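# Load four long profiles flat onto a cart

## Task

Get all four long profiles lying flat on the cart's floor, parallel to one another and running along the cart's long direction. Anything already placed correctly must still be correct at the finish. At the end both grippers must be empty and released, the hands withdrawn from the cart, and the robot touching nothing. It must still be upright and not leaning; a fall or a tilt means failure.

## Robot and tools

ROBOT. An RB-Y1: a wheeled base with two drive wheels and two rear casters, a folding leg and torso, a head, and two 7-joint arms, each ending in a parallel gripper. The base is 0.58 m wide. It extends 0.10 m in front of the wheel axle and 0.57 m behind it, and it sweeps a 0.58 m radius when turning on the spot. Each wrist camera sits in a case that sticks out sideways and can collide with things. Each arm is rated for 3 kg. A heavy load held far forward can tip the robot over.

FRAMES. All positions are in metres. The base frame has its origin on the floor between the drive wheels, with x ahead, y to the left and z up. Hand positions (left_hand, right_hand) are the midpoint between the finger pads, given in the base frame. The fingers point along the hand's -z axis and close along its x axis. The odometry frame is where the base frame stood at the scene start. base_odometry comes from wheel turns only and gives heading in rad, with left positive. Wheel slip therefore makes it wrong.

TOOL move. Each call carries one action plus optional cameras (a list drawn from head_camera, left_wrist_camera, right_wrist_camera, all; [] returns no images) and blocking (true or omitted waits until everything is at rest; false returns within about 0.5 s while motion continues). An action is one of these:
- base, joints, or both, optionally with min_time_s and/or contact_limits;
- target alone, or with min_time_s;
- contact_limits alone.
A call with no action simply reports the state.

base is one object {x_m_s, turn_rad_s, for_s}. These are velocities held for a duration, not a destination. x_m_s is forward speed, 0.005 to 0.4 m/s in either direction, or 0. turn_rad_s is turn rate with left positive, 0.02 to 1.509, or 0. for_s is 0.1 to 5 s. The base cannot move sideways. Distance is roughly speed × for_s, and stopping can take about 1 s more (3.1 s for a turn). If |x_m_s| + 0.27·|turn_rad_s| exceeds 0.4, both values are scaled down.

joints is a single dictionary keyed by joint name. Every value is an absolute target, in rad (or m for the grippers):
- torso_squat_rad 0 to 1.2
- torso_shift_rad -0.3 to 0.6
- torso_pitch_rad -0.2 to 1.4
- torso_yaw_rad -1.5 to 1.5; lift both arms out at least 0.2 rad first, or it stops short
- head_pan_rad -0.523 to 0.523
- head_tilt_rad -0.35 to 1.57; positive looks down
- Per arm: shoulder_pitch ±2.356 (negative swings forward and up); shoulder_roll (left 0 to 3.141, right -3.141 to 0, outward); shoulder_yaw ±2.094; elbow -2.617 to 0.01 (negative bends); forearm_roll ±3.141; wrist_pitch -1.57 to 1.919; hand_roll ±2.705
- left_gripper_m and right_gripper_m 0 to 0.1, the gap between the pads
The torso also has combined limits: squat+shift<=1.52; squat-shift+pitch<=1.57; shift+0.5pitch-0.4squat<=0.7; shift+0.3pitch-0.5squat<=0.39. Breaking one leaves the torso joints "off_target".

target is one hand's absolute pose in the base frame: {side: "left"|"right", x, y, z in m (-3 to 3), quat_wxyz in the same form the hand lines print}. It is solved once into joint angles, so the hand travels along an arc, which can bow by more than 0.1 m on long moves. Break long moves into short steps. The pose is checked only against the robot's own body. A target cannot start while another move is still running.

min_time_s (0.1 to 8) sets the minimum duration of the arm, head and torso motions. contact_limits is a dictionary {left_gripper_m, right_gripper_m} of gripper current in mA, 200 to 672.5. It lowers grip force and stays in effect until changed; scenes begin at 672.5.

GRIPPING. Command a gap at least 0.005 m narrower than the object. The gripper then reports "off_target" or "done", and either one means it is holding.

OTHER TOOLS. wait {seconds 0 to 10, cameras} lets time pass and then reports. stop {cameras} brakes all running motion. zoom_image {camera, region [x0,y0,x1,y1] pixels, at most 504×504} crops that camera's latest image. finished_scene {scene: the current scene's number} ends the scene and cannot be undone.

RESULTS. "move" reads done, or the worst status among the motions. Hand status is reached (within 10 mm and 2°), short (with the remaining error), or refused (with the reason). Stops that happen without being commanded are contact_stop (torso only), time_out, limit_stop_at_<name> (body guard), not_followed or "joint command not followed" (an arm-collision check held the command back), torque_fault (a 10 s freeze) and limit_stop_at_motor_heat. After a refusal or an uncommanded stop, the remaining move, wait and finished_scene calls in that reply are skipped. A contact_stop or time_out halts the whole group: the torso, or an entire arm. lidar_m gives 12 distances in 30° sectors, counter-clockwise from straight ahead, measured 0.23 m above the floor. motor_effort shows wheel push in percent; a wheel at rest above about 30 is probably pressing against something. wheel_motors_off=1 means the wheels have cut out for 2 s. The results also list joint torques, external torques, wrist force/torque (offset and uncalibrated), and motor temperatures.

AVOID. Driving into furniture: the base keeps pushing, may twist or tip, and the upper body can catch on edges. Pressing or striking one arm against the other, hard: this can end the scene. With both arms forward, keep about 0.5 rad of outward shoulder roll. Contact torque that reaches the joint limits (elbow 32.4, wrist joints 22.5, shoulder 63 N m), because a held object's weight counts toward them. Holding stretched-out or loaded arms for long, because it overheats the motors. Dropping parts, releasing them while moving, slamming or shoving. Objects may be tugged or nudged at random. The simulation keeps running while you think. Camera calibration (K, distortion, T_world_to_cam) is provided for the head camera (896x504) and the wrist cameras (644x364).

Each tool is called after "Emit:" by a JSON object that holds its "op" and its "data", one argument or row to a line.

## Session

Emit:
{"op": "move", "data": {

}}

Scene clock: 0.00 s.
Joint torques (N m): no reading
External joint torques (N m): no reading
Motor temperatures (°C): left_arm=[35 33 33 37 43 38 42] | right_arm=[35 39 31 38 39 39 36]
Wrist force (N): no reading
Wrist torque (N m): no reading
Wrist force, peak (N): no reading
base_odometry: x=+0.000 y=+0.000 heading=+0.000
lidar_m: 0.66 1.02 1.13 4.51 1.53 1.10 1.04 1.09 1.50 3.92 0.96 0.68
base_status: not commanded
joint_positions: torso_squat_rad=+0.350 torso_shift_rad=+0.000 torso_pitch_rad=+0.000 torso_yaw_rad=+0.000 left_shoulder_pitch_rad=+0.027 left_shoulder_roll_rad=+0.023 left_shoulder_yaw_rad=+0.023 left_elbow_rad=-0.260 left_forearm_roll_rad=+0.047 left_wrist_pitch_rad=-0.042 left_hand_roll_rad=+0.019 left_gripper_m=+0.101 right_shoulder_pitch_rad=+0.050 right_shoulder_roll_rad=-0.019 right_shoulder_yaw_rad=+0.014 right_elbow_rad=-0.220 right_forearm_roll_rad=+0.030 right_wrist_pitch_rad=-0.021 right_hand_roll_rad=+0.014 right_gripper_m=+0.100 head_pan_rad=+0.000 head_tilt_rad=+0.400
joint_status: not commanded
wheel_motors_off: 0
motor_effort: left_wheel=+1 right_wheel=-1
chest: x=-0.2280 y=+0.0003 z=+1.2475 quat_wxyz=(+1.000, +0.000, +0.000, +0.000) (m; base frame)
left_hand: x=-0.1122 y=+0.2419 z=+0.5729 quat_wxyz=(+0.989, +0.010, -0.138, +0.047) (m; base frame)
right_hand: x=-0.1521 y=-0.2342 z=+0.5669 quat_wxyz=(+0.995, -0.011, -0.097, +0.022) (m; base frame)
pictures: head_camera, left_wrist_camera, right_wrist_camera
camera_calibration:
head_camera: T_world_to_cam=[[-0.0585309, -0.998231, -0.0104574, 0.00906353], [-0.343625, 0.0299813, -0.938628, 1.3447], [0.937281, -0.0513453, -0.344772, 0.633381], [0, 0, 0, 1]] pos_world=[-0.131054, 0.00125279, 1.48064]
left_wrist_camera: T_world_to_cam=[[0.945363, 0.1089, 0.307295, -0.0969886], [-0.044305, -0.890906, 0.452021, -0.0164926], [0.322996, -0.440939, -0.837405, 0.701446], [0, 0, 0, 1]] pos_world=[-0.135606, 0.305163, 0.624653]
right_wrist_camera: T_world_to_cam=[[-0.979676, -0.0284522, -0.19856, -0.0414171], [-0.111246, 0.900773, 0.419801, -0.0137266], [0.166913, 0.433358, -0.88563, 0.703048], [0, 0, 0, 1]] pos_world=[-0.15945, -0.293485, 0.620179]

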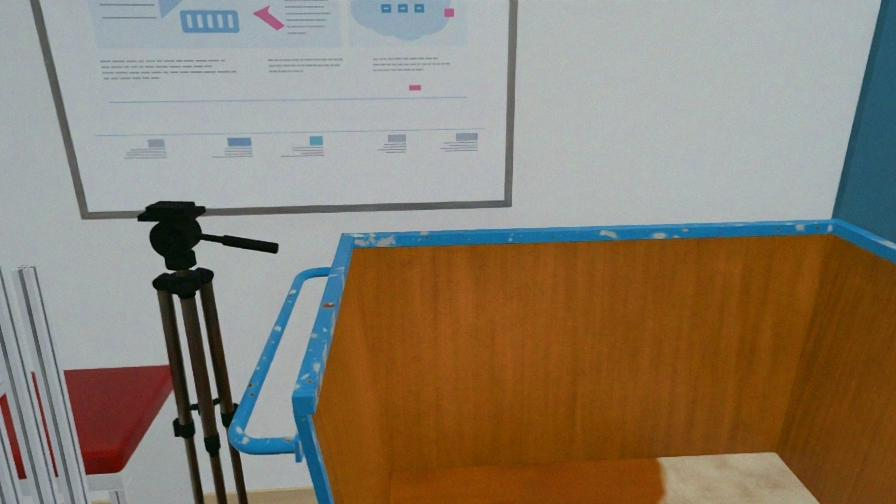

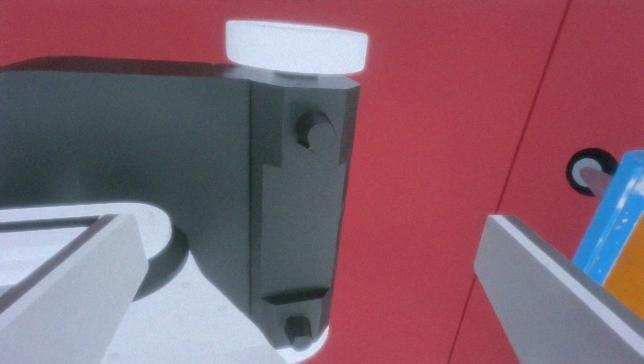

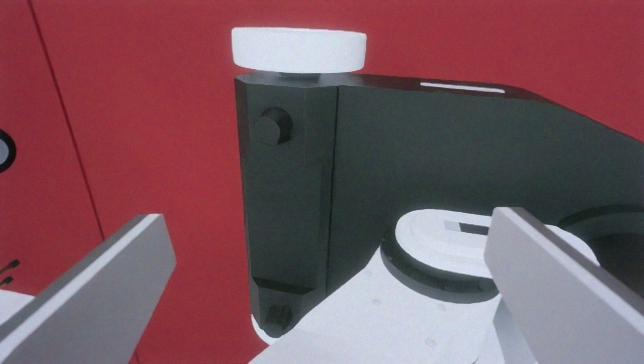

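Emit:
{"op": "move", "data": {
  "joints": {"head_tilt_rad":0.85},
  "cameras": ["head_camera"]
}}

Emit:
{"op": "move", "data": {
  "joints": {"head_tilt_rad":0.6,"head_pan_rad":0.52},
  "cameras": ["head_camera"]
}}

Emit:
{"op": "move", "data": {
  "joints": {"head_tilt_rad":0.7,"head_pan_rad":-0.4},
  "cameras": ["head_camera"]
}}

Scene clock: 5.80 s.
Wrist force, peak (N): left_arm=[-3.0 0.6 -9.0] | right_arm=[-6.5 -4.6 -12.1]
move: done
joint_status: all done
wheel_motors_off: 0
motor_effort: left_wheel=+1(2) right_wheel=-1(4)
pictures: head_camera
camera_calibration:
head_camera: T_world_to_cam=[[-0.0575989, -0.99821, 0.0161225, -0.0292205], [-0.717678, 0.0301748, -0.695721, 0.916021], [0.693988, -0.0516436, -0.718132, 1.12373], [0, 0, 0, 1]]

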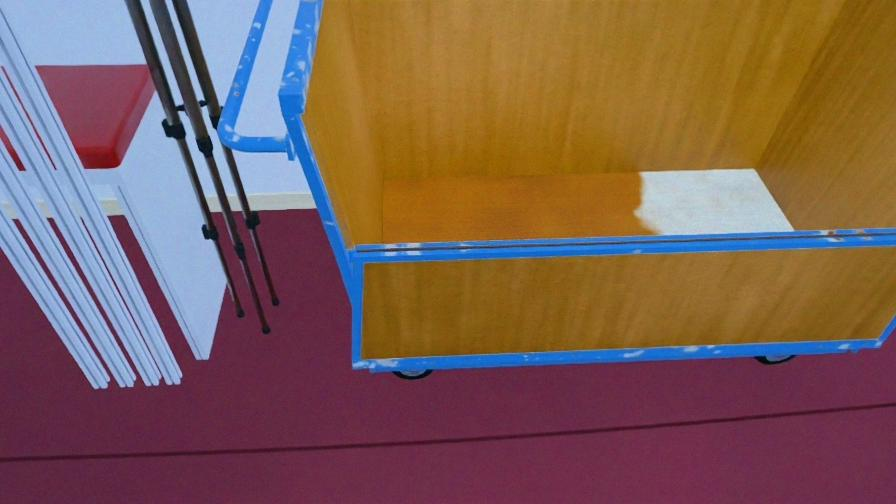

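Scene clock: 6.80 s.
Wrist force, peak (N): left_arm=[-3.0 0.5 -8.9] | right_arm=[-6.3 -4.6 -12.0]
move: done
joint_status: all done
wheel_motors_off: 0
motor_effort: left_wheel=+1(2) right_wheel=-1(3)
pictures: head_camera
camera_calibration:
head_camera: T_world_to_cam=[[0.444256, -0.895899, 0.00131485, 0.0955444], [-0.469395, -0.234012, -0.851415, 1.19267], [0.763089, 0.377628, -0.524492, 0.857447], [0, 0, 0, 1]]

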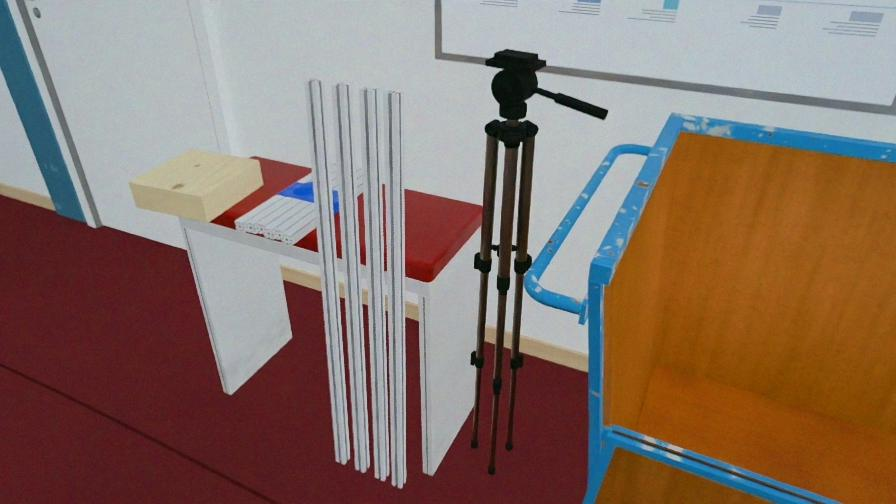

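Scene clock: 8.07 s.
Joint torques (N m): left_arm=[-2.42 0.62 -0.36 -1.52 -0.16 -0.81 0.2] | right_arm=[-2.03 -1.24 0.51 -1.52 0.33 -0.67 -0.1]
External joint torques (N m): left_arm=[-0.24 -0.2 -0.43 -0.19 -0.16 -0.21 0.21] | right_arm=[-0.82 -0.22 0.58 -0.89 0.29 -0.23 -0.11]
Wrist force (N): left_arm=[-2.9 0.6 -8.4] | right_arm=[-6.3 -4.4 -11.8]
Wrist torque (N m): left_arm=[-0.34 -0.37 0.20] | right_arm=[0.04 -0.57 -0.35]
Wrist force, peak (N): left_arm=[-3.0 0.5 -9.0] | right_arm=[-6.4 -4.6 -11.9]
move: done
base_odometry: x=+0.000 y=+0.000 heading=+0.000
lidar_m: 0.65 1.01 1.14 4.51 1.55 1.11 1.05 1.10 1.49 3.92 0.96 0.68
joint_positions: torso_squat_rad=+0.350 torso_shift_rad=+0.000 torso_pitch_rad=+0.000 torso_yaw_rad=+0.000 left_shoulder_pitch_rad=+0.027 left_shoulder_roll_rad=+0.023 left_shoulder_yaw_rad=+0.023 left_elbow_rad=-0.260 left_forearm_roll_rad=+0.047 left_wrist_pitch_rad=-0.042 left_hand_roll_rad=+0.019 left_gripper_m=+0.101 right_shoulder_pitch_rad=+0.050 right_shoulder_roll_rad=-0.019 right_shoulder_yaw_rad=+0.014 right_elbow_rad=-0.220 right_forearm_roll_rad=+0.030 right_wrist_pitch_rad=-0.021 right_hand_roll_rad=+0.014 right_gripper_m=+0.100 head_pan_rad=-0.400 head_tilt_rad=+0.700
joint_status: all done
wheel_motors_off: 0
motor_effort: left_wheel=+1(2) right_wheel=-1(4)
chest: x=-0.2280 y=+0.0003 z=+1.2475 quat_wxyz=(+1.000, +0.000, +0.000, +0.000) (m; base frame)
left_hand: x=-0.1122 y=+0.2419 z=+0.5729 quat_wxyz=(+0.989, +0.010, -0.138, +0.047) (m; base frame)
right_hand: x=-0.1521 y=-0.2342 z=+0.5669 quat_wxyz=(+0.995, -0.011, -0.097, +0.022) (m; base frame)
pictures: head_camera
camera_calibration:
head_camera: T_world_to_cam=[[-0.443275, -0.896356, 0.00726306, -0.0958923], [-0.545885, 0.263512, -0.795343, 1.09551], [0.710997, -0.35652, -0.606116, 0.965227], [0, 0, 0, 1]]

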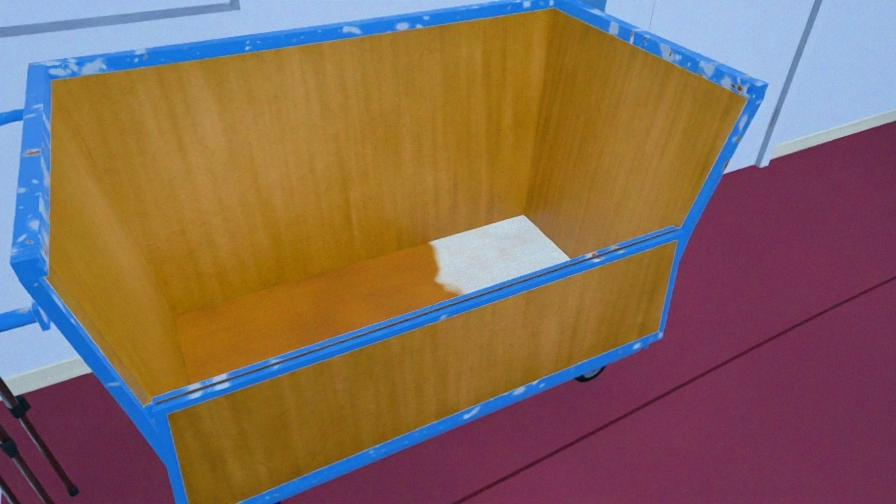

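Emit:
{"op": "move", "data": {
  "base": {"x_m_s":-0.2,"for_s":1.5},
  "joints": {"right_shoulder_pitch_rad":0.3,"right_shoulder_roll_rad":-0.35,"right_elbow_rad":-0.3,"left_shoulder_pitch_rad":0.1,"left_shoulder_roll_rad":0.35,"left_gripper_m":0.046,"torso_squat_rad":0.5,"torso_pitch_rad":0.3,"head_pan_rad":0.4,"head_tilt_rad":0.5},
  "cameras": []
}}

Emit:
{"op": "move", "data": {
  "base": {"turn_rad_s":0.3,"for_s":1.5},
  "joints": {"left_shoulder_pitch_rad":-0.272,"left_shoulder_roll_rad":0.793,"left_shoulder_yaw_rad":0.249,"left_elbow_rad":-1.883,"left_forearm_roll_rad":-0.009,"left_wrist_pitch_rad":0.047,"left_hand_roll_rad":-0.791},
  "cameras": ["head_camera"]
}}

Emit:
{"op": "move", "data": {
  "base": {"x_m_s":0.2,"for_s":3.1},
  "cameras": []
}}

Emit:
{"op": "move", "data": {
  "base": {"turn_rad_s":-0.2,"for_s":1.0},
  "cameras": ["head_camera"]
}}

Scene clock: 41.80 s.
Wrist force, peak (N): left_arm=[-1.1 -1.9 -9.3] | right_arm=[-5.0 -6.1 -12.4]
move: done
base_status: done (sent for 1.5 of 1.5 s)
joint_status: all done
wheel_motors_off: 0
motor_effort: left_wheel=+23(41) right_wheel=-24(46)
pictures: none

Scene clock: 44.23 s.
Wrist force, peak (N): left_arm=[-2.2 -2.5 -9.7] | right_arm=[-3.6 -2.8 -12.1]
move: done
base_status: done (sent for 1.5 of 1.5 s)
joint_status: all done
wheel_motors_off: 0
motor_effort: left_wheel=+6(48) right_wheel=+14(61)
pictures: head_camera
camera_calibration:
head_camera: T_world_to_cam=[[0.31772, -0.94257, -0.10303, 0.165596], [-0.660528, -0.142064, -0.737238, 1.0333], [0.680262, 0.302289, -0.667731, 0.897632], [0, 0, 0, 1]]

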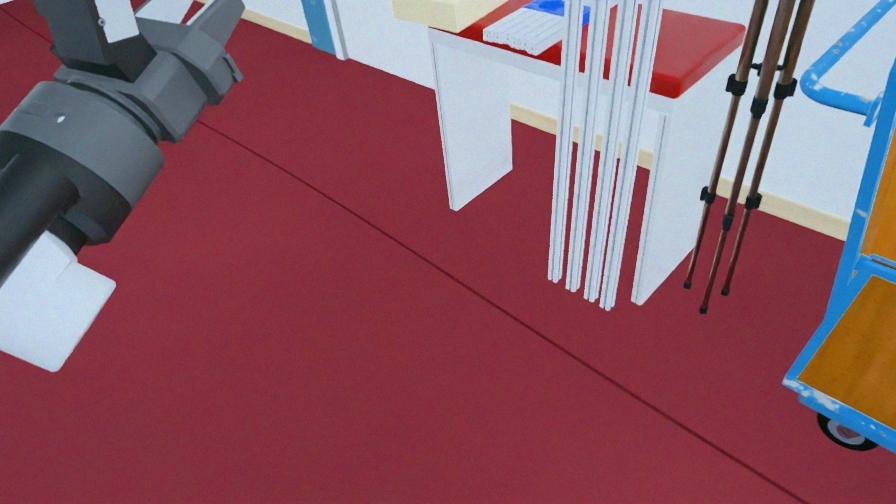

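Scene clock: 48.37 s.
Wrist force, peak (N): left_arm=[-0.4 -5.8 -1.8] | right_arm=[-3.8 -2.6 -12.1]
move: done
base_status: done (sent for 3.1 of 3.1 s)
wheel_motors_off: 0
motor_effort: left_wheel=+9(46) right_wheel=-10(52)
pictures: none

Scene clock: 50.10 s.
Joint torques (N m): left_arm=[-10.11 11.88 6.43 -6.77 -0.39 -1.04 0.47] | right_arm=[12.46 -10.04 -0.84 3.94 0.07 0.29 -0.12]
External joint torques (N m): left_arm=[-0.29 -0.71 -1.43 0.04 -0.45 0.12 0.46] | right_arm=[-0.88 -0.09 0.58 -0.32 0.18 -0.23 -0.1]
Wrist force (N): left_arm=[-0.4 -5.2 -1.5] | right_arm=[-3.1 -2.8 -11.7]
Wrist torque (N m): left_arm=[-0.01 -0.12 0.28] | right_arm=[0.02 -0.37 -0.29]
Wrist force, peak (N): left_arm=[-0.6 -5.7 -1.8] | right_arm=[-3.1 -2.9 -12.2]
move: done
base_odometry: x=+0.258 y=+0.271 heading=+0.253
lidar_m: 0.67 0.65 1.19 2.82 1.55 1.33 1.31 1.51 2.58 0.87 0.47 0.42
base_status: done (sent for 1 of 1 s)
joint_positions: torso_squat_rad=+0.500 torso_shift_rad=+0.000 torso_pitch_rad=+0.300 torso_yaw_rad=+0.000 left_shoulder_pitch_rad=-0.272 left_shoulder_roll_rad=+0.793 left_shoulder_yaw_rad=+0.249 left_elbow_rad=-1.883 left_forearm_roll_rad=-0.009 left_wrist_pitch_rad=+0.047 left_hand_roll_rad=-0.791 left_gripper_m=+0.046 right_shoulder_pitch_rad=+0.300 right_shoulder_roll_rad=-0.350 right_shoulder_yaw_rad=+0.014 right_elbow_rad=-0.300 right_forearm_roll_rad=+0.030 right_wrist_pitch_rad=-0.021 right_hand_roll_rad=+0.014 right_gripper_m=+0.100 head_pan_rad=+0.400 head_tilt_rad=+0.500
wheel_motors_off: 0
motor_effort: left_wheel=-4(40) right_wheel=-15(48)
chest: x=-0.1365 y=+0.0004 z=+1.1904 quat_wxyz=(+0.989, +0.000, +0.149, +0.000) (m; base frame)
left_hand: x=+0.3932 y=+0.3804 z=+1.2141 quat_wxyz=(+0.383, +0.554, -0.591, -0.444) (m; base frame)
right_hand: x=-0.3985 y=-0.4785 z=+0.6082 quat_wxyz=(+0.974, -0.166, +0.142, +0.056) (m; base frame)
pictures: head_camera
camera_calibration:
head_camera: T_world_to_cam=[[0.317701, -0.942571, -0.103083, 0.165632], [-0.660676, -0.142074, -0.737104, 1.03318], [0.680128, 0.302283, -0.667871, 0.897708], [0, 0, 0, 1]]

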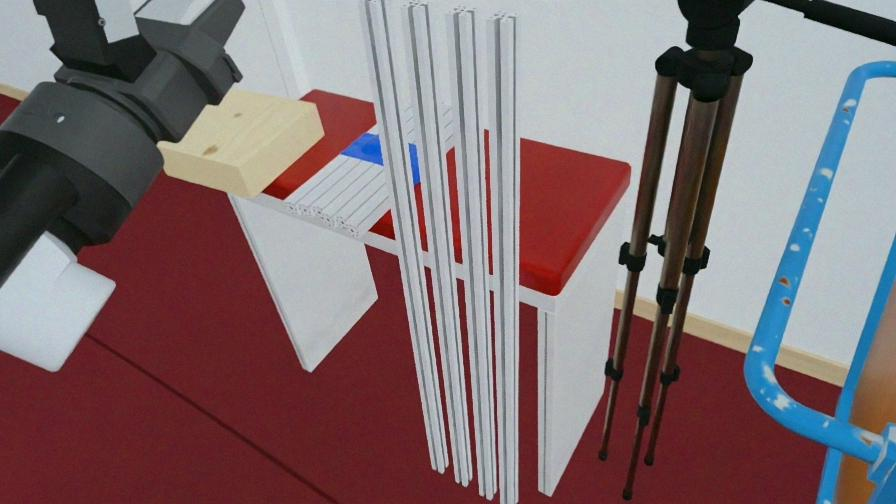

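Emit:
{"op": "move", "data": {
  "joints": {"torso_squat_rad":1.085,"torso_shift_rad":0.25,"torso_pitch_rad":0.7,"head_tilt_rad":0},
  "cameras": []
}}

Emit:
{"op": "move", "data": {
  "target": {"side":"left","x":0.482,"y":0.283,"z":0.55,"quat_wxyz":[0.451,0.416,-0.536,-0.580]},
  "min_time_s": 2.5,
  "cameras": ["head_camera","left_wrist_camera"]
}}

Scene clock: 60.40 s.
Wrist force, peak (N): left_arm=[-0.9 -6.2 -4.0] | right_arm=[-3.4 -2.8 -12.0]
move: done
joint_status: all done
wheel_motors_off: 0
motor_effort: left_wheel=-2(5) right_wheel=-17(19)
pictures: none

Scene clock: 63.23 s.
Joint torques (N m): left_arm=[-0.66 4.75 2.82 -7.94 -0.37 -1.95 -0.05] | right_arm=[21.05 -7.91 -0.67 7.65 -0.08 1.2 -0.19]
External joint torques (N m): left_arm=[1.32 -1.96 -2.03 0.46 -0.73 -0.4 -0.06] | right_arm=[-1.49 0 0.62 -0.06 0.11 -0.03 -0.16]
Wrist force (N): left_arm=[-1.0 -5.5 -4.3] | right_arm=[-1.1 -3.3 -10.7]
Wrist torque (N m): left_arm=[0.02 -0.28 0.26] | right_arm=[0.05 -0.33 -0.28]
Wrist force, peak (N): left_arm=[-1.2 -6.0 -4.6] | right_arm=[-1.0 -3.3 -11.2]
move: done
base_odometry: x=+0.258 y=+0.271 heading=+0.253
lidar_m: 0.67 0.65 1.19 2.80 1.57 1.32 1.31 1.52 2.57 0.85 0.48 0.41
joint_positions: torso_squat_rad=+1.085 torso_shift_rad=+0.250 torso_pitch_rad=+0.700 torso_yaw_rad=+0.000 left_shoulder_pitch_rad=-0.200 left_shoulder_roll_rad=+0.510 left_shoulder_yaw_rad=+0.076 left_elbow_rad=-1.793 left_forearm_roll_rad=-0.154 left_wrist_pitch_rad=-0.240 left_hand_roll_rad=-0.981 left_gripper_m=+0.046 right_shoulder_pitch_rad=+0.300 right_shoulder_roll_rad=-0.350 right_shoulder_yaw_rad=+0.014 right_elbow_rad=-0.300 right_forearm_roll_rad=+0.030 right_wrist_pitch_rad=-0.021 right_hand_roll_rad=+0.014 right_gripper_m=+0.100 head_pan_rad=+0.400 head_tilt_rad=+0.000
joint_status: all done
wheel_motors_off: 0
motor_effort: left_wheel=-3(3) right_wheel=-15(19)
chest: x=+0.0523 y=+0.0003 z=+0.8338 quat_wxyz=(+0.939, +0.000, +0.343, +0.000) (m; base frame)
left_hand: x=+0.4821 y=+0.2831 z=+0.5501 quat_wxyz=(+0.451, +0.416, -0.536, -0.580) (m; base frame)
left_hand_status: reached (checked arc, planned for 2.5 s): 0 mm and 0.0 deg off.
right_hand: x=-0.4158 y=-0.4785 z=+0.3996 quat_wxyz=(+0.927, -0.151, +0.333, +0.088) (m; base frame)
pictures: head_camera, left_wrist_camera
camera_calibration:
head_camera: T_world_to_cam=[[0.241432, -0.938783, -0.24576, 0.197173], [-0.617907, 0.0465574, -0.784872, 0.942512], [0.748266, 0.341349, -0.56884, 0.346181], [0, 0, 0, 1]]
left_wrist_camera: T_world_to_cam=[[-0.278525, -0.960124, 0.0242157, 0.392119], [-0.528034, 0.132021, -0.838899, 0.710636], [0.802249, -0.246441, -0.543749, 0.0609597], [0, 0, 0, 1]]

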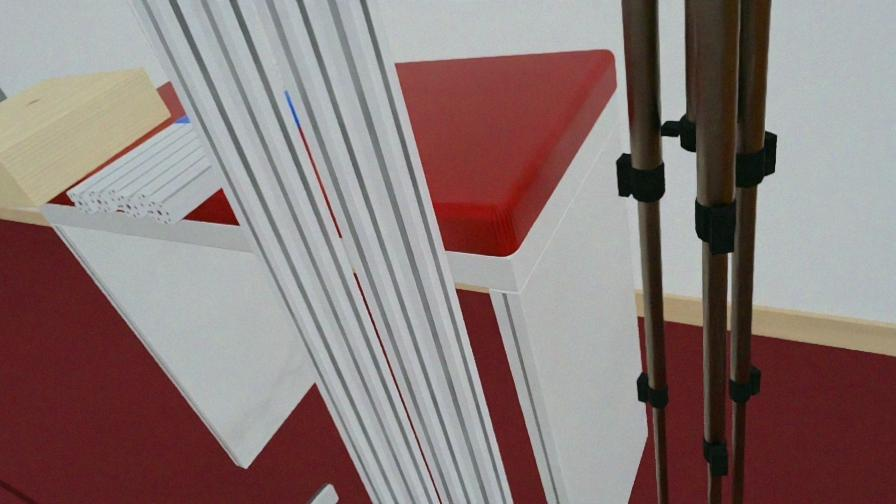

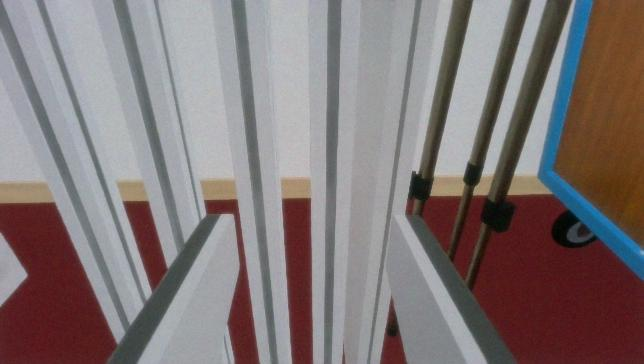

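Emit:
{"op": "move", "data": {
  "target": {"side":"left","x":0.565,"y":0.246,"z":0.55,"quat_wxyz":[0.451,0.416,-0.536,-0.580]},
  "min_time_s": 2,
  "cameras": ["left_wrist_camera"]
}}

Scene clock: 69.33 s.
Joint torques (N m): left_arm=[-7.67 4.99 2.6 -8.59 -0.28 -1.5 -0.14] | right_arm=[21.42 -8.16 -0.95 7.52 -0.22 1.36 -0.27]
External joint torques (N m): left_arm=[-0.73 -1.99 -2 0.26 -0.52 0.07 -0.15] | right_arm=[-1.12 -0.25 0.34 -0.19 -0.03 0.13 -0.23]
Wrist force (N): left_arm=[-1.4 -5.2 -4.0] | right_arm=[-1.0 -3.3 -11.0]
Wrist torque (N m): left_arm=[-0.02 -0.33 0.24] | right_arm=[0.05 -0.30 -0.27]
Wrist force, peak (N): left_arm=[-0.9 -6.0 -4.2] | right_arm=[-1.0 -3.2 -11.2]
move: done
base_odometry: x=+0.258 y=+0.271 heading=+0.253
lidar_m: 0.66 0.65 1.19 2.80 1.55 1.31 1.32 1.52 2.58 0.85 0.48 0.42
joint_positions: torso_squat_rad=+1.085 torso_shift_rad=+0.250 torso_pitch_rad=+0.700 torso_yaw_rad=+0.000 left_shoulder_pitch_rad=-0.498 left_shoulder_roll_rad=+0.497 left_shoulder_yaw_rad=+0.005 left_elbow_rad=-1.617 left_forearm_roll_rad=-0.173 left_wrist_pitch_rad=-0.120 left_hand_roll_rad=-0.990 left_gripper_m=+0.046 right_shoulder_pitch_rad=+0.300 right_shoulder_roll_rad=-0.350 right_shoulder_yaw_rad=+0.014 right_elbow_rad=-0.300 right_forearm_roll_rad=+0.030 right_wrist_pitch_rad=-0.021 right_hand_roll_rad=+0.014 right_gripper_m=+0.100 head_pan_rad=+0.400 head_tilt_rad=+0.000
joint_status: all done
wheel_motors_off: 0
motor_effort: left_wheel=-2(3) right_wheel=-17(18)
chest: x=+0.0523 y=+0.0003 z=+0.8338 quat_wxyz=(+0.939, +0.000, +0.343, +0.000) (m; base frame)
left_hand: x=+0.5648 y=+0.2462 z=+0.5501 quat_wxyz=(+0.451, +0.416, -0.536, -0.580) (m; base frame)
left_hand_status: reached (checked arc, planned for 2.0 s): 0 mm and 0.0 deg off.
right_hand: x=-0.4158 y=-0.4785 z=+0.3996 quat_wxyz=(+0.927, -0.151, +0.333, +0.088) (m; base frame)
pictures: left_wrist_camera
camera_calibration:
left_wrist_camera: T_world_to_cam=[[-0.278304, -0.960185, 0.0243266, 0.379542], [-0.528604, 0.131968, -0.838547, 0.759272], [0.80195, -0.24623, -0.544285, -0.0141373], [0, 0, 0, 1]]

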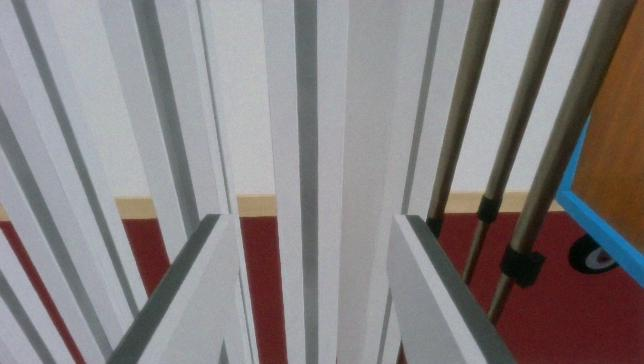

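Emit:
{"op": "move", "data": {
  "target": {"side":"left","x":0.624,"y":0.2325,"z":0.55,"quat_wxyz":[0.451,0.416,-0.536,-0.580]},
  "min_time_s": 1.5,
  "cameras": ["left_wrist_camera"]
}}

Scene clock: 74.57 s.
Joint torques (N m): left_arm=[-11.86 8.15 1.99 -8.29 -0.26 -1.52 0.74] | right_arm=[21.04 -7.82 -0.98 7.58 -0.12 1.25 -0.37]
External joint torques (N m): left_arm=[-1.33 0.53 -2.52 0.54 -0.5 0.04 0.73] | right_arm=[-1.5 0.09 0.31 -0.12 0.07 0.02 -0.34]
Wrist force (N): left_arm=[-0.9 -5.8 -4.4] | right_arm=[-0.8 -3.3 -10.9]
Wrist torque (N m): left_arm=[0.03 -0.30 0.22] | right_arm=[0.04 -0.29 -0.28]
Wrist force, peak (N): left_arm=[-0.9 -5.9 -4.9] | right_arm=[-1.2 -3.3 -11.4]
move: done
base_odometry: x=+0.258 y=+0.271 heading=+0.253
lidar_m: 0.66 0.64 1.19 2.78 1.56 1.32 1.32 1.52 2.56 0.87 0.47 0.42
joint_positions: torso_squat_rad=+1.085 torso_shift_rad=+0.250 torso_pitch_rad=+0.700 torso_yaw_rad=+0.000 left_shoulder_pitch_rad=-0.719 left_shoulder_roll_rad=+0.500 left_shoulder_yaw_rad=-0.028 left_elbow_rad=-1.400 left_forearm_roll_rad=-0.174 left_wrist_pitch_rad=-0.119 left_hand_roll_rad=-0.983 left_gripper_m=+0.046 right_shoulder_pitch_rad=+0.300 right_shoulder_roll_rad=-0.350 right_shoulder_yaw_rad=+0.014 right_elbow_rad=-0.300 right_forearm_roll_rad=+0.030 right_wrist_pitch_rad=-0.021 right_hand_roll_rad=+0.014 right_gripper_m=+0.100 head_pan_rad=+0.400 head_tilt_rad=+0.000
joint_status: all done
wheel_motors_off: 0
motor_effort: left_wheel=-2(3) right_wheel=-15(18)
chest: x=+0.0523 y=+0.0003 z=+0.8338 quat_wxyz=(+0.939, +0.000, +0.343, +0.000) (m; base frame)
left_hand: x=+0.6239 y=+0.2325 z=+0.5499 quat_wxyz=(+0.451, +0.416, -0.536, -0.580) (m; base frame)
left_hand_status: reached (checked arc, planned for 1.5 s): 0 mm and 0.0 deg off.
right_hand: x=-0.4158 y=-0.4785 z=+0.3996 quat_wxyz=(+0.927, -0.151, +0.333, +0.088) (m; base frame)
pictures: left_wrist_camera
camera_calibration:
left_wrist_camera: T_world_to_cam=[[-0.278265, -0.960185, 0.0247799, 0.382615], [-0.528408, 0.131489, -0.838746, 0.792267], [0.802093, -0.246488, -0.543958, -0.0651635], [0, 0, 0, 1]]

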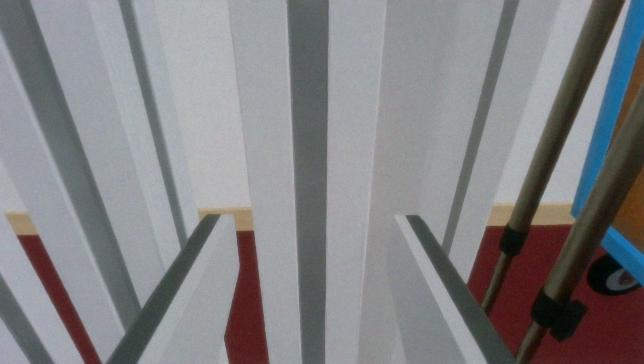

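Emit:
{"op": "move", "data": {
  "target": {"side":"left","x":0.643,"y":0.2277,"z":0.55,"quat_wxyz":[0.451,0.416,-0.536,-0.580]},
  "min_time_s": 1,
  "cameras": ["left_wrist_camera"]
}}

Scene clock: 79.50 s.
Joint torques (N m): left_arm=[-13.82 5.75 2.26 -8.11 -0.37 -1.71 0.51] | right_arm=[20.78 -7.74 -0.76 7.82 -0.17 1.2 -0.25]
External joint torques (N m): left_arm=[-2.1 -2.06 -2.15 0.7 -0.62 -0.16 0.5] | right_arm=[-1.76 0.17 0.53 0.11 0.01 -0.03 -0.22]
Wrist force (N): left_arm=[-1.2 -5.3 -3.9] | right_arm=[-0.8 -3.3 -11.0]
Wrist torque (N m): left_arm=[-0.01 -0.31 0.25] | right_arm=[0.06 -0.27 -0.28]
Wrist force, peak (N): left_arm=[-1.1 -5.9 -4.8] | right_arm=[-1.0 -3.3 -11.2]
move: done
base_odometry: x=+0.258 y=+0.271 heading=+0.253
lidar_m: 0.67 0.64 1.19 2.81 1.54 1.32 1.31 1.52 2.57 0.86 0.47 0.40
joint_positions: torso_squat_rad=+1.085 torso_shift_rad=+0.250 torso_pitch_rad=+0.700 torso_yaw_rad=+0.000 left_shoulder_pitch_rad=-0.794 left_shoulder_roll_rad=+0.497 left_shoulder_yaw_rad=-0.037 left_elbow_rad=-1.314 left_forearm_roll_rad=-0.175 left_wrist_pitch_rad=-0.130 left_hand_roll_rad=-0.983 left_gripper_m=+0.046 right_shoulder_pitch_rad=+0.300 right_shoulder_roll_rad=-0.350 right_shoulder_yaw_rad=+0.014 right_elbow_rad=-0.300 right_forearm_roll_rad=+0.030 right_wrist_pitch_rad=-0.021 right_hand_roll_rad=+0.014 right_gripper_m=+0.100 head_pan_rad=+0.400 head_tilt_rad=+0.000
joint_status: all done
wheel_motors_off: 0
motor_effort: left_wheel=-2(3) right_wheel=-19(19)
chest: x=+0.0523 y=+0.0003 z=+0.8338 quat_wxyz=(+0.939, +0.000, +0.343, +0.000) (m; base frame)
left_hand: x=+0.6429 y=+0.2280 z=+0.5500 quat_wxyz=(+0.451, +0.416, -0.536, -0.580) (m; base frame)
left_hand_status: reached (checked arc, planned for 1.0 s): 0 mm and 0.0 deg off.
right_hand: x=-0.4158 y=-0.4785 z=+0.3996 quat_wxyz=(+0.927, -0.151, +0.333, +0.088) (m; base frame)
pictures: left_wrist_camera
camera_calibration:
left_wrist_camera: T_world_to_cam=[[-0.278181, -0.960224, 0.0241925, 0.383808], [-0.52841, 0.131952, -0.838673, 0.80283], [0.802121, -0.246086, -0.544098, -0.081542], [0, 0, 0, 1]]

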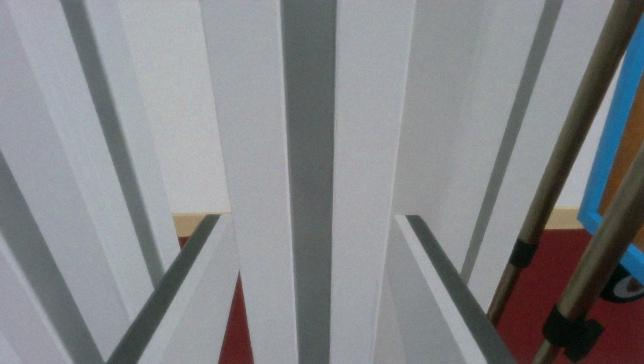

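Emit:
{"op": "move", "data": {
  "joints": {"left_gripper_m":0.012},
  "cameras": []
}}

Emit:
{"op": "move", "data": {
  "target": {"side":"left","x":0.623,"y":0.233,"z":0.58,"quat_wxyz":[0.451,0.416,-0.536,-0.580]},
  "min_time_s": 1.5,
  "cameras": ["left_wrist_camera"]
}}

Emit:
{"op": "move", "data": {
  "target": {"side":"left","x":0.53,"y":0.30,"z":0.65,"quat_wxyz":[0.451,0.416,-0.536,-0.580]},
  "min_time_s": 2,
  "cameras": ["left_wrist_camera","head_camera"]
}}

Scene clock: 85.07 s.
Wrist force, peak (N): left_arm=[-1.1 -5.9 -4.7] | right_arm=[-1.1 -3.1 -11.3]
move: off_target
joint_status: left_gripper_m off_target (ended at +0.031, target +0.012)
wheel_motors_off: 0
motor_effort: left_wheel=-2(3) right_wheel=-14(18)
pictures: none

Scene clock: 86.90 s.
Wrist force, peak (N): left_arm=[-1.3 -15.9 -5.4] | right_arm=[-1.2 -3.4 -11.2]
move: done
joint_status: all done
wheel_motors_off: 0
motor_effort: left_wheel=-2(3) right_wheel=-16(18)
left_hand_status: reached (checked arc, planned for 1.5 s): 2 mm and 0.0 deg off.
pictures: left_wrist_camera
camera_calibration:
left_wrist_camera: T_world_to_cam=[[-0.278313, -0.960167, 0.0249379, 0.381907], [-0.528564, 0.131427, -0.838658, 0.815537], [0.801974, -0.246591, -0.544087, -0.0481753], [0, 0, 0, 1]]

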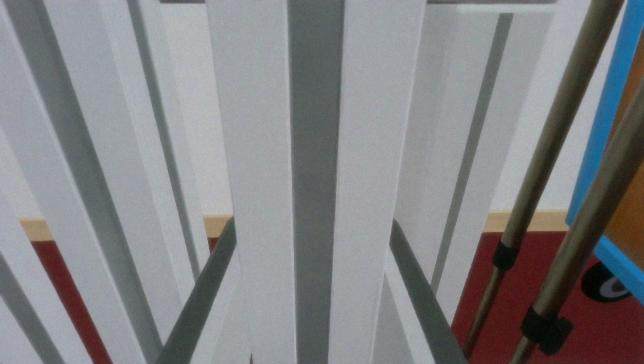

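Scene clock: 89.23 s.
Joint torques (N m): left_arm=[-6.73 10.47 9.96 -11.12 -0.04 -2.79 0.56] | right_arm=[20.49 -7.62 -0.47 7.69 -0.14 1.25 -0.31]
External joint torques (N m): left_arm=[-2.75 1.3 2.75 -3.52 -0.07 -1.41 0.54] | right_arm=[-2.05 0.28 0.82 -0.02 0.05 0.02 -0.27]
Wrist force (N): left_arm=[-0.5 -14.5 -5.0] | right_arm=[-0.9 -3.3 -10.9]
Wrist torque (N m): left_arm=[-0.15 -0.23 0.25] | right_arm=[0.04 -0.29 -0.27]
Wrist force, peak (N): left_arm=[-1.2 -16.0 -5.5] | right_arm=[-1.2 -3.3 -11.2]
move: done
base_odometry: x=+0.258 y=+0.271 heading=+0.253
lidar_m: 0.67 0.58 1.18 2.81 1.56 1.32 1.32 1.53 2.58 0.85 0.47 0.43
joint_positions: torso_squat_rad=+1.085 torso_shift_rad=+0.250 torso_pitch_rad=+0.700 torso_yaw_rad=+0.000 left_shoulder_pitch_rad=-0.246 left_shoulder_roll_rad=+0.778 left_shoulder_yaw_rad=+0.138 left_elbow_rad=-2.029 left_forearm_roll_rad=-0.036 left_wrist_pitch_rad=+0.069 left_hand_roll_rad=-0.824 left_gripper_m=+0.031 right_shoulder_pitch_rad=+0.300 right_shoulder_roll_rad=-0.350 right_shoulder_yaw_rad=+0.014 right_elbow_rad=-0.300 right_forearm_roll_rad=+0.030 right_wrist_pitch_rad=-0.021 right_hand_roll_rad=+0.014 right_gripper_m=+0.100 head_pan_rad=+0.400 head_tilt_rad=+0.000
joint_status: all done
wheel_motors_off: 0
motor_effort: left_wheel=-2(3) right_wheel=-16(19)
chest: x=+0.0523 y=+0.0003 z=+0.8338 quat_wxyz=(+0.939, +0.000, +0.343, +0.000) (m; base frame)
left_hand: x=+0.5299 y=+0.3001 z=+0.6489 quat_wxyz=(+0.452, +0.415, -0.535, -0.580) (m; base frame)
left_hand_status: reached (checked arc, planned for 2.0 s): 1 mm and 0.1 deg off.
right_hand: x=-0.4159 y=-0.4785 z=+0.3997 quat_wxyz=(+0.927, -0.151, +0.333, +0.088) (m; base frame)
pictures: head_camera, left_wrist_camera
camera_calibration:
head_camera: T_world_to_cam=[[0.241382, -0.938794, -0.245765, 0.197166], [-0.618015, 0.0465446, -0.784787, 0.942438], [0.748193, 0.34132, -0.568954, 0.346233], [0, 0, 0, 1]]
left_wrist_camera: T_world_to_cam=[[-0.277898, -0.960283, 0.0250722, 0.418493], [-0.530056, 0.131522, -0.837701, 0.816923], [0.801132, -0.246085, -0.545554, 0.0821762], [0, 0, 0, 1]]

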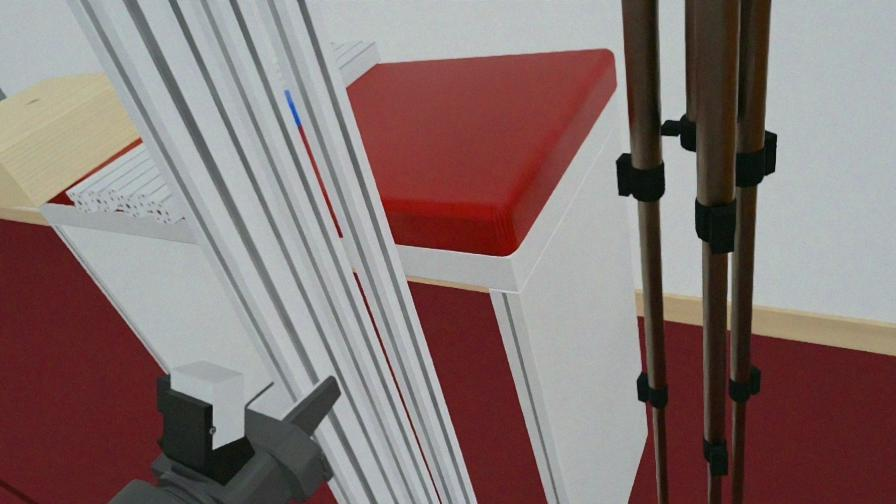

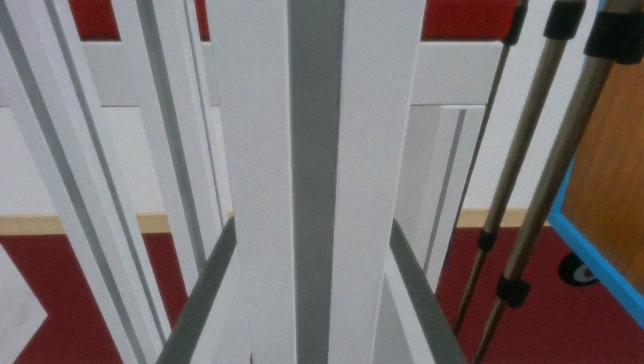

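Emit:
{"op": "move", "data": {
  "base": {"x_m_s":-0.2,"for_s":2.43},
  "cameras": []
}}

Emit:
{"op": "move", "data": {
  "base": {"turn_rad_s":-0.5,"for_s":2.9},
  "joints": {"torso_squat_rad":0.5,"torso_shift_rad":0,"torso_pitch_rad":0.3,"head_pan_rad":0,"head_tilt_rad":0.5},
  "cameras": ["head_camera"]
}}

Emit:
{"op": "move", "data": {
  "base": {"x_m_s":0.3,"for_s":2.45},
  "cameras": []
}}

Emit:
{"op": "move", "data": {
  "base": {"turn_rad_s":0.5,"for_s":2.37},
  "cameras": ["head_camera"]
}}

Emit:
{"op": "move", "data": {
  "target": {"side":"left","x":0.45,"y":0.25,"z":1.18,"quat_wxyz":[0.7071,0,-0.7071,0]},
  "min_time_s": 3,
  "cameras": ["head_camera"]
}}

Emit:
{"op": "move", "data": {
  "target": {"side":"left","x":0.48,"y":0.075,"z":1.18,"quat_wxyz":[0.7071,0,-0.7071,0]},
  "min_time_s": 2,
  "cameras": ["head_camera"]
}}

Scene clock: 100.77 s.
Wrist force, peak (N): left_arm=[-1.0 -15.4 -6.2] | right_arm=[-1.2 -3.0 -11.4]
move: done
base_status: done (sent for 2.43 of 2.43 s)
wheel_motors_off: 0
motor_effort: left_wheel=-5(30) right_wheel=+7(41)
pictures: none

Scene clock: 105.00 s.
Wrist force, peak (N): left_arm=[-1.3 -16.4 -4.9] | right_arm=[-3.5 -3.1 -12.1]
move: done
base_status: done (sent for 2.9 of 2.9 s)
joint_status: all done
wheel_motors_off: 0
motor_effort: left_wheel=+15(45) right_wheel=+3(45)
pictures: head_camera
camera_calibration:
head_camera: T_world_to_cam=[[-0.0580931, -0.998222, 0.0133479, -0.0155554], [-0.682234, 0.0299354, -0.730521, 1.02285], [0.728822, -0.0515446, -0.68276, 0.92102], [0, 0, 0, 1]]

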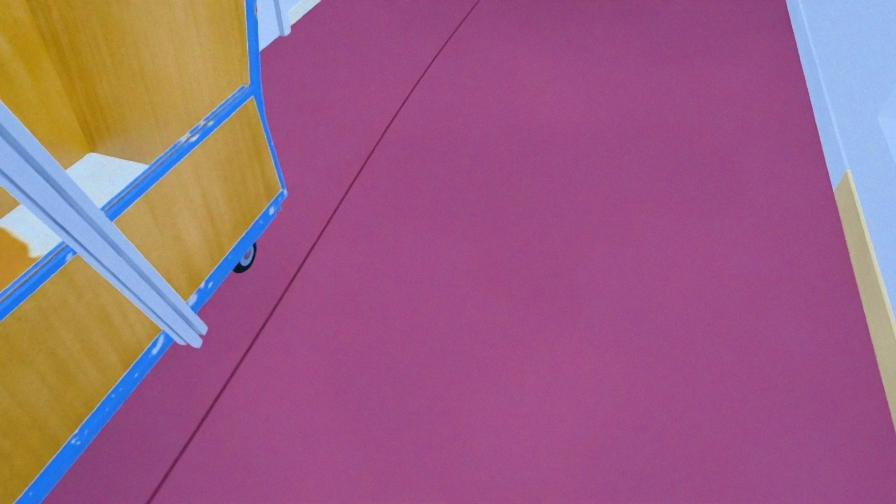

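Scene clock: 108.57 s.
Wrist force, peak (N): left_arm=[0.9 -14.6 -0.3] | right_arm=[-3.4 -2.6 -12.2]
move: done
base_status: done (sent for 2.47 of 2.47 s)
wheel_motors_off: 0
motor_effort: left_wheel=-9(49) right_wheel=+9(49)
pictures: none

Scene clock: 112.30 s.
Wrist force, peak (N): left_arm=[0.7 -14.2 0.7] | right_arm=[-3.0 -3.1 -12.3]
move: done
base_status: done (sent for 2.37 of 2.37 s)
wheel_motors_off: 0
motor_effort: left_wheel=+3(45) right_wheel=+16(40)
pictures: head_camera
camera_calibration:
head_camera: T_world_to_cam=[[-0.0580899, -0.998222, 0.0133814, -0.015569], [-0.682395, 0.0299201, -0.730371, 1.02275], [0.728672, -0.0515585, -0.682919, 0.921084], [0, 0, 0, 1]]

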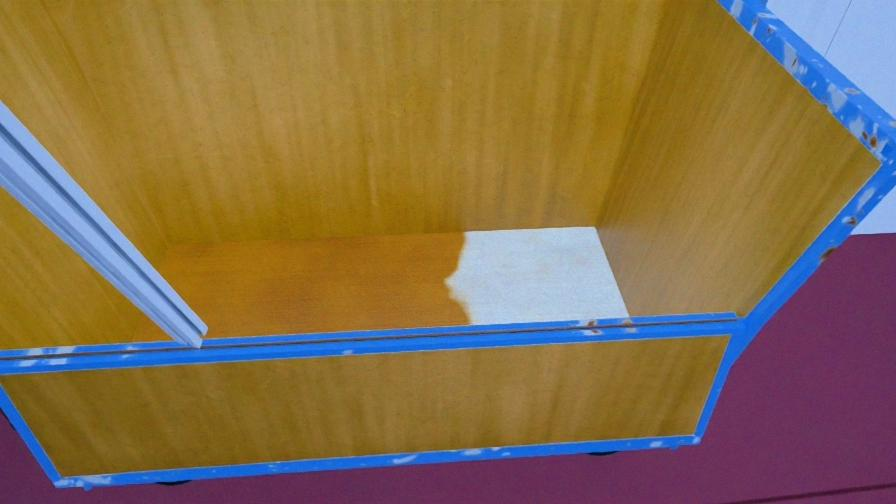

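Scene clock: 115.63 s.
Wrist force, peak (N): left_arm=[-16.1 -0.7 -4.0] | right_arm=[-3.4 -2.6 -12.3]
move: done
joint_status: all done
wheel_motors_off: 0
motor_effort: left_wheel=+4(4) right_wheel=+17(19)
left_hand_status: reached (checked arc, planned for 3.0 s): 1 mm and 0.1 deg off.
pictures: head_camera
camera_calibration:
head_camera: T_world_to_cam=[[-0.05809, -0.998222, 0.0133812, -0.0155689], [-0.682395, 0.0299203, -0.730371, 1.02275], [0.728672, -0.0515585, -0.68292, 0.921084], [0, 0, 0, 1]]

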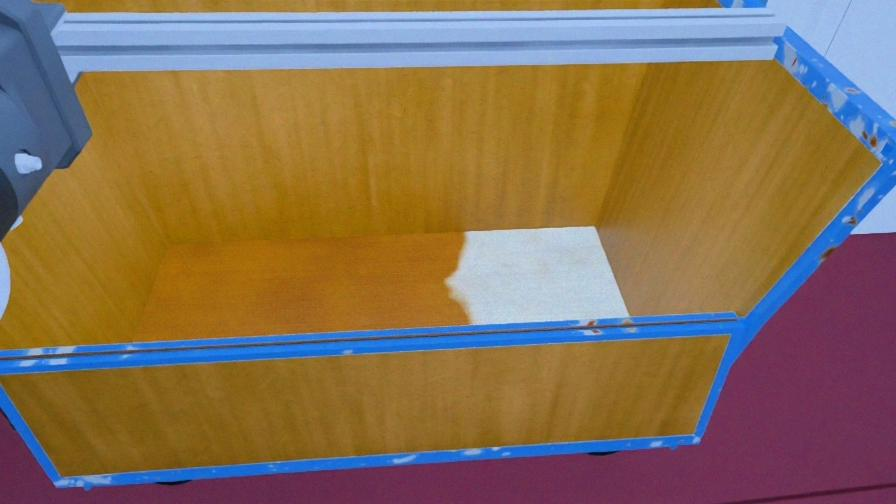

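Scene clock: 117.97 s.
Joint torques (N m): left_arm=[-24.37 -0.06 -0.77 -12.15 -1.91 -3.6 0.3] | right_arm=[12.14 -9.78 -0.52 3.96 0 0.39 -0.34]
External joint torques (N m): left_arm=[-6.77 -0.24 -1.48 -3.27 -1.26 -2 0.35] | right_arm=[-1.22 0.17 0.89 -0.29 0.11 -0.14 -0.32]
Wrist force (N): left_arm=[-16.1 0.5 -3.6] | right_arm=[-3.2 -2.7 -12.1]
Wrist torque (N m): left_arm=[-0.24 -0.38 0.38] | right_arm=[0.00 -0.39 -0.30]
Wrist force, peak (N): left_arm=[-16.9 1.5 -4.9] | right_arm=[-3.4 -2.7 -12.2]
move: done
base_odometry: x=+0.056 y=-0.540 heading=-0.015
lidar_m: 0.60 0.63 0.85 4.99 1.63 1.14 1.09 1.14 1.52 3.87 2.10 0.64
joint_positions: torso_squat_rad=+0.500 torso_shift_rad=+0.000 torso_pitch_rad=+0.301 torso_yaw_rad=+0.000 left_shoulder_pitch_rad=-0.902 left_shoulder_roll_rad=+0.000 left_shoulder_yaw_rad=-0.124 left_elbow_rad=-1.691 left_forearm_roll_rad=-0.576 left_wrist_pitch_rad=+0.795 left_hand_roll_rad=+0.537 left_gripper_m=+0.030 right_shoulder_pitch_rad=+0.300 right_shoulder_roll_rad=-0.350 right_shoulder_yaw_rad=+0.014 right_elbow_rad=-0.300 right_forearm_roll_rad=+0.030 right_wrist_pitch_rad=-0.021 right_hand_roll_rad=+0.014 right_gripper_m=+0.100 head_pan_rad=+0.000 head_tilt_rad=+0.500
joint_status: all done
wheel_motors_off: 0
motor_effort: left_wheel=+4(4) right_wheel=+16(19)
chest: x=-0.1363 y=+0.0004 z=+1.1904 quat_wxyz=(+0.989, +0.000, +0.150, +0.000) (m; base frame)
left_hand: x=+0.4800 y=+0.0755 z=+1.1787 quat_wxyz=(+0.708, +0.000, -0.706, -0.001) (m; base frame)
left_hand_status: reached (checked arc, planned for 2.0 s): 1 mm and 0.2 deg off.
right_hand: x=-0.3985 y=-0.4785 z=+0.6084 quat_wxyz=(+0.974, -0.166, +0.142, +0.056) (m; base frame)
pictures: head_camera
camera_calibration:
head_camera: T_world_to_cam=[[-0.0580901, -0.998222, 0.0133811, -0.0155689], [-0.682395, 0.0299204, -0.730371, 1.02275], [0.728672, -0.0515585, -0.68292, 0.921084], [0, 0, 0, 1]]

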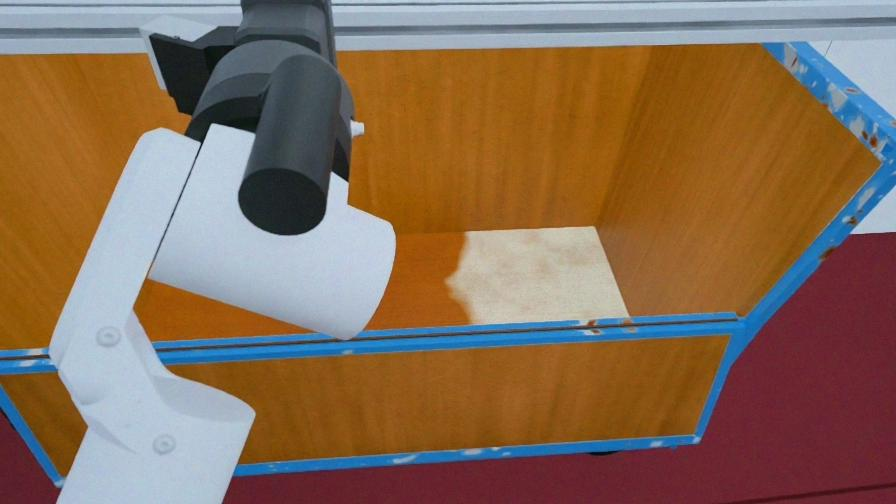

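Emit:
{"op": "move", "data": {
  "base": {"x_m_s":0.2,"for_s":1.9},
  "cameras": []
}}

Emit:
{"op": "move", "data": {
  "joints": {"right_shoulder_roll_rad":-0.6,"torso_shift_rad":0.1,"torso_pitch_rad":0.7,"head_tilt_rad":0.3},
  "cameras": []
}}

Emit:
{"op": "move", "data": {
  "target": {"side":"left","x":0.56,"y":0.075,"z":0.73,"quat_wxyz":[1,-0.01,0,0]},
  "min_time_s": 3,
  "cameras": ["head_camera"]
}}

Emit:
{"op": "move", "data": {
  "joints": {"torso_squat_rad":0.9,"torso_shift_rad":0.2,"torso_pitch_rad":0.7,"head_tilt_rad":0.2},
  "cameras": []
}}

Emit:
{"op": "move", "data": {
  "target": {"side":"left","x":0.55,"y":0.075,"z":0.49,"quat_wxyz":[1,-0.02,0,0]},
  "min_time_s": 2,
  "cameras": ["head_camera","left_wrist_camera"]
}}

Scene clock: 138.27 s.
Wrist force, peak (N): left_arm=[-16.7 -2.1 -14.8] | right_arm=[-3.3 -2.9 -12.3]
move: done
base_status: done (sent for 1.9 of 1.9 s)
wheel_motors_off: 0
motor_effort: left_wheel=+9(41) right_wheel=-9(52)
pictures: none

Scene clock: 140.43 s.
Wrist force, peak (N): left_arm=[-16.1 0.1 -9.7] | right_arm=[-2.8 -4.1 -11.7]
move: done
joint_status: all done
wheel_motors_off: 0
motor_effort: left_wheel=+12(14) right_wheel=-12(13)
pictures: none

Scene clock: 143.77 s.
Wrist force, peak (N): left_arm=[-3.6 -0.1 -19.3] | right_arm=[-0.7 -2.7 -10.6]
move: short
joint_status: all done
wheel_motors_off: 0
motor_effort: left_wheel=+12(12) right_wheel=-10(12)
left_hand_status: short (checked arc, as near as the solve gets, planned for 3.0 s): 1 mm and 2.7 deg off. The place is met; only the turn is off.
pictures: head_camera
camera_calibration:
head_camera: T_world_to_cam=[[-0.0542011, -0.998229, 0.0245017, -0.0153628], [-0.813922, 0.0299526, -0.580202, 0.937367], [0.57844, -0.0513901, -0.814104, 0.869401], [0, 0, 0, 1]]

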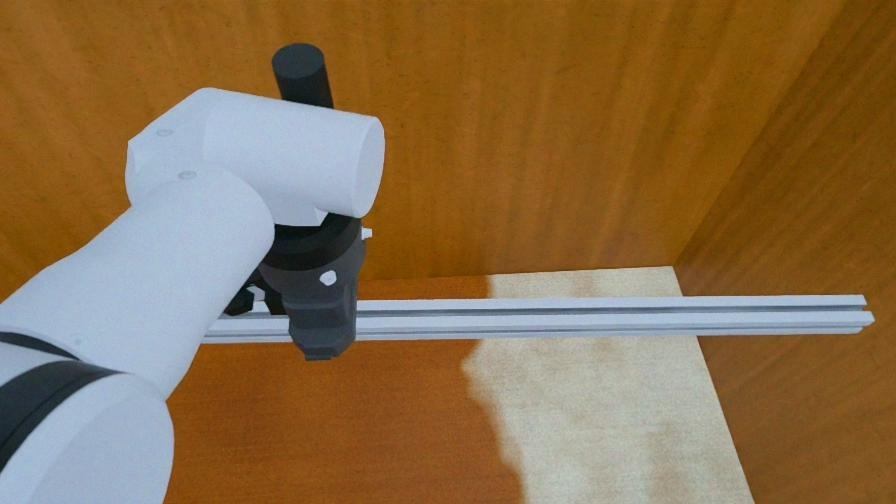

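Scene clock: 146.03 s.
Wrist force, peak (N): left_arm=[-1.7 0.3 -19.5] | right_arm=[-0.5 -3.0 -10.5]
move: done
joint_status: all done
wheel_motors_off: 0
motor_effort: left_wheel=+7(12) right_wheel=-7(11)
pictures: none

Scene clock: 148.37 s.
Joint torques (N m): left_arm=[-25.15 2.43 -0.75 -9.58 -0.21 -0.41 -0.06] | right_arm=[20.35 -10.43 -1.17 7.91 0 1.36 -0.2]
External joint torques (N m): left_arm=[-4.77 -1.04 -0.64 -2.47 -0.29 -0.26 -0.06] | right_arm=[-1.35 0.78 0.54 0.02 0.21 0.06 -0.16]
Wrist force (N): left_arm=[-1.2 0.9 -18.6] | right_arm=[-0.7 -2.4 -10.4]
Wrist torque (N m): left_arm=[-0.32 -0.20 0.20] | right_arm=[-0.05 -0.24 -0.27]
Wrist force, peak (N): left_arm=[-1.5 0.6 -19.1] | right_arm=[-0.6 -2.5 -10.5]
move: done
base_odometry: x=+0.436 y=-0.546 heading=-0.014
lidar_m: 0.23 0.23 0.34 1.39 2.19 1.55 1.47 1.53 2.05 4.78 0.36 0.24
joint_positions: torso_squat_rad=+0.900 torso_shift_rad=+0.200 torso_pitch_rad=+0.701 torso_yaw_rad=+0.000 left_shoulder_pitch_rad=-1.642 left_shoulder_roll_rad=+0.126 left_shoulder_yaw_rad=+0.194 left_elbow_rad=-0.266 left_forearm_roll_rad=+0.014 left_wrist_pitch_rad=+1.111 left_hand_roll_rad=+0.278 left_gripper_m=+0.031 right_shoulder_pitch_rad=+0.300 right_shoulder_roll_rad=-0.600 right_shoulder_yaw_rad=+0.014 right_elbow_rad=-0.300 right_forearm_roll_rad=+0.030 right_wrist_pitch_rad=-0.021 right_hand_roll_rad=+0.014 right_gripper_m=+0.100 head_pan_rad=+0.000 head_tilt_rad=+0.200
joint_status: all done
wheel_motors_off: 0
motor_effort: left_wheel=+8(9) right_wheel=-11(11)
chest: x=+0.0580 y=+0.0003 z=+0.9435 quat_wxyz=(+0.939, +0.000, +0.343, +0.000) (m; base frame)
left_hand: x=+0.5488 y=+0.0755 z=+0.4898 quat_wxyz=(+1.000, -0.024, -0.013, +0.001) (m; base frame)
left_hand_status: reached (checked arc, as near as the solve gets, planned for 2.0 s): 1 mm and 1.5 deg off.
right_hand: x=-0.3509 y=-0.6452 z=+0.5695 quat_wxyz=(+0.896, -0.247, +0.332, +0.162) (m; base frame)
pictures: head_camera, left_wrist_camera
camera_calibration:
head_camera: T_world_to_cam=[[-0.0563035, -0.998234, 0.0189266, -0.00303598], [-0.751931, 0.0299248, -0.658562, 0.922767], [0.656833, -0.0513109, -0.752288, 0.621579], [0, 0, 0, 1]]
left_wrist_camera: T_world_to_cam=[[0.997981, 0.0242231, 0.058705, -0.578938], [-0.0096368, -0.85593, 0.517002, -0.151369], [0.0627707, -0.516524, -0.853969, 0.501614], [0, 0, 0, 1]]

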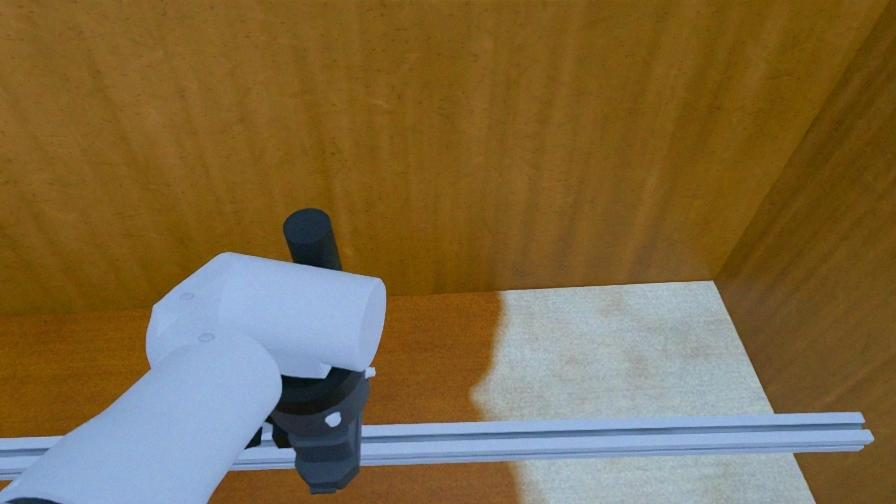

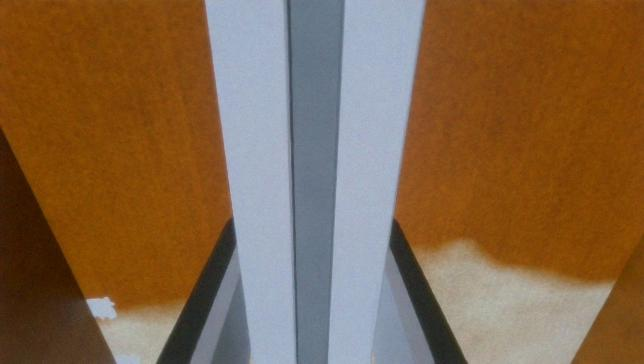

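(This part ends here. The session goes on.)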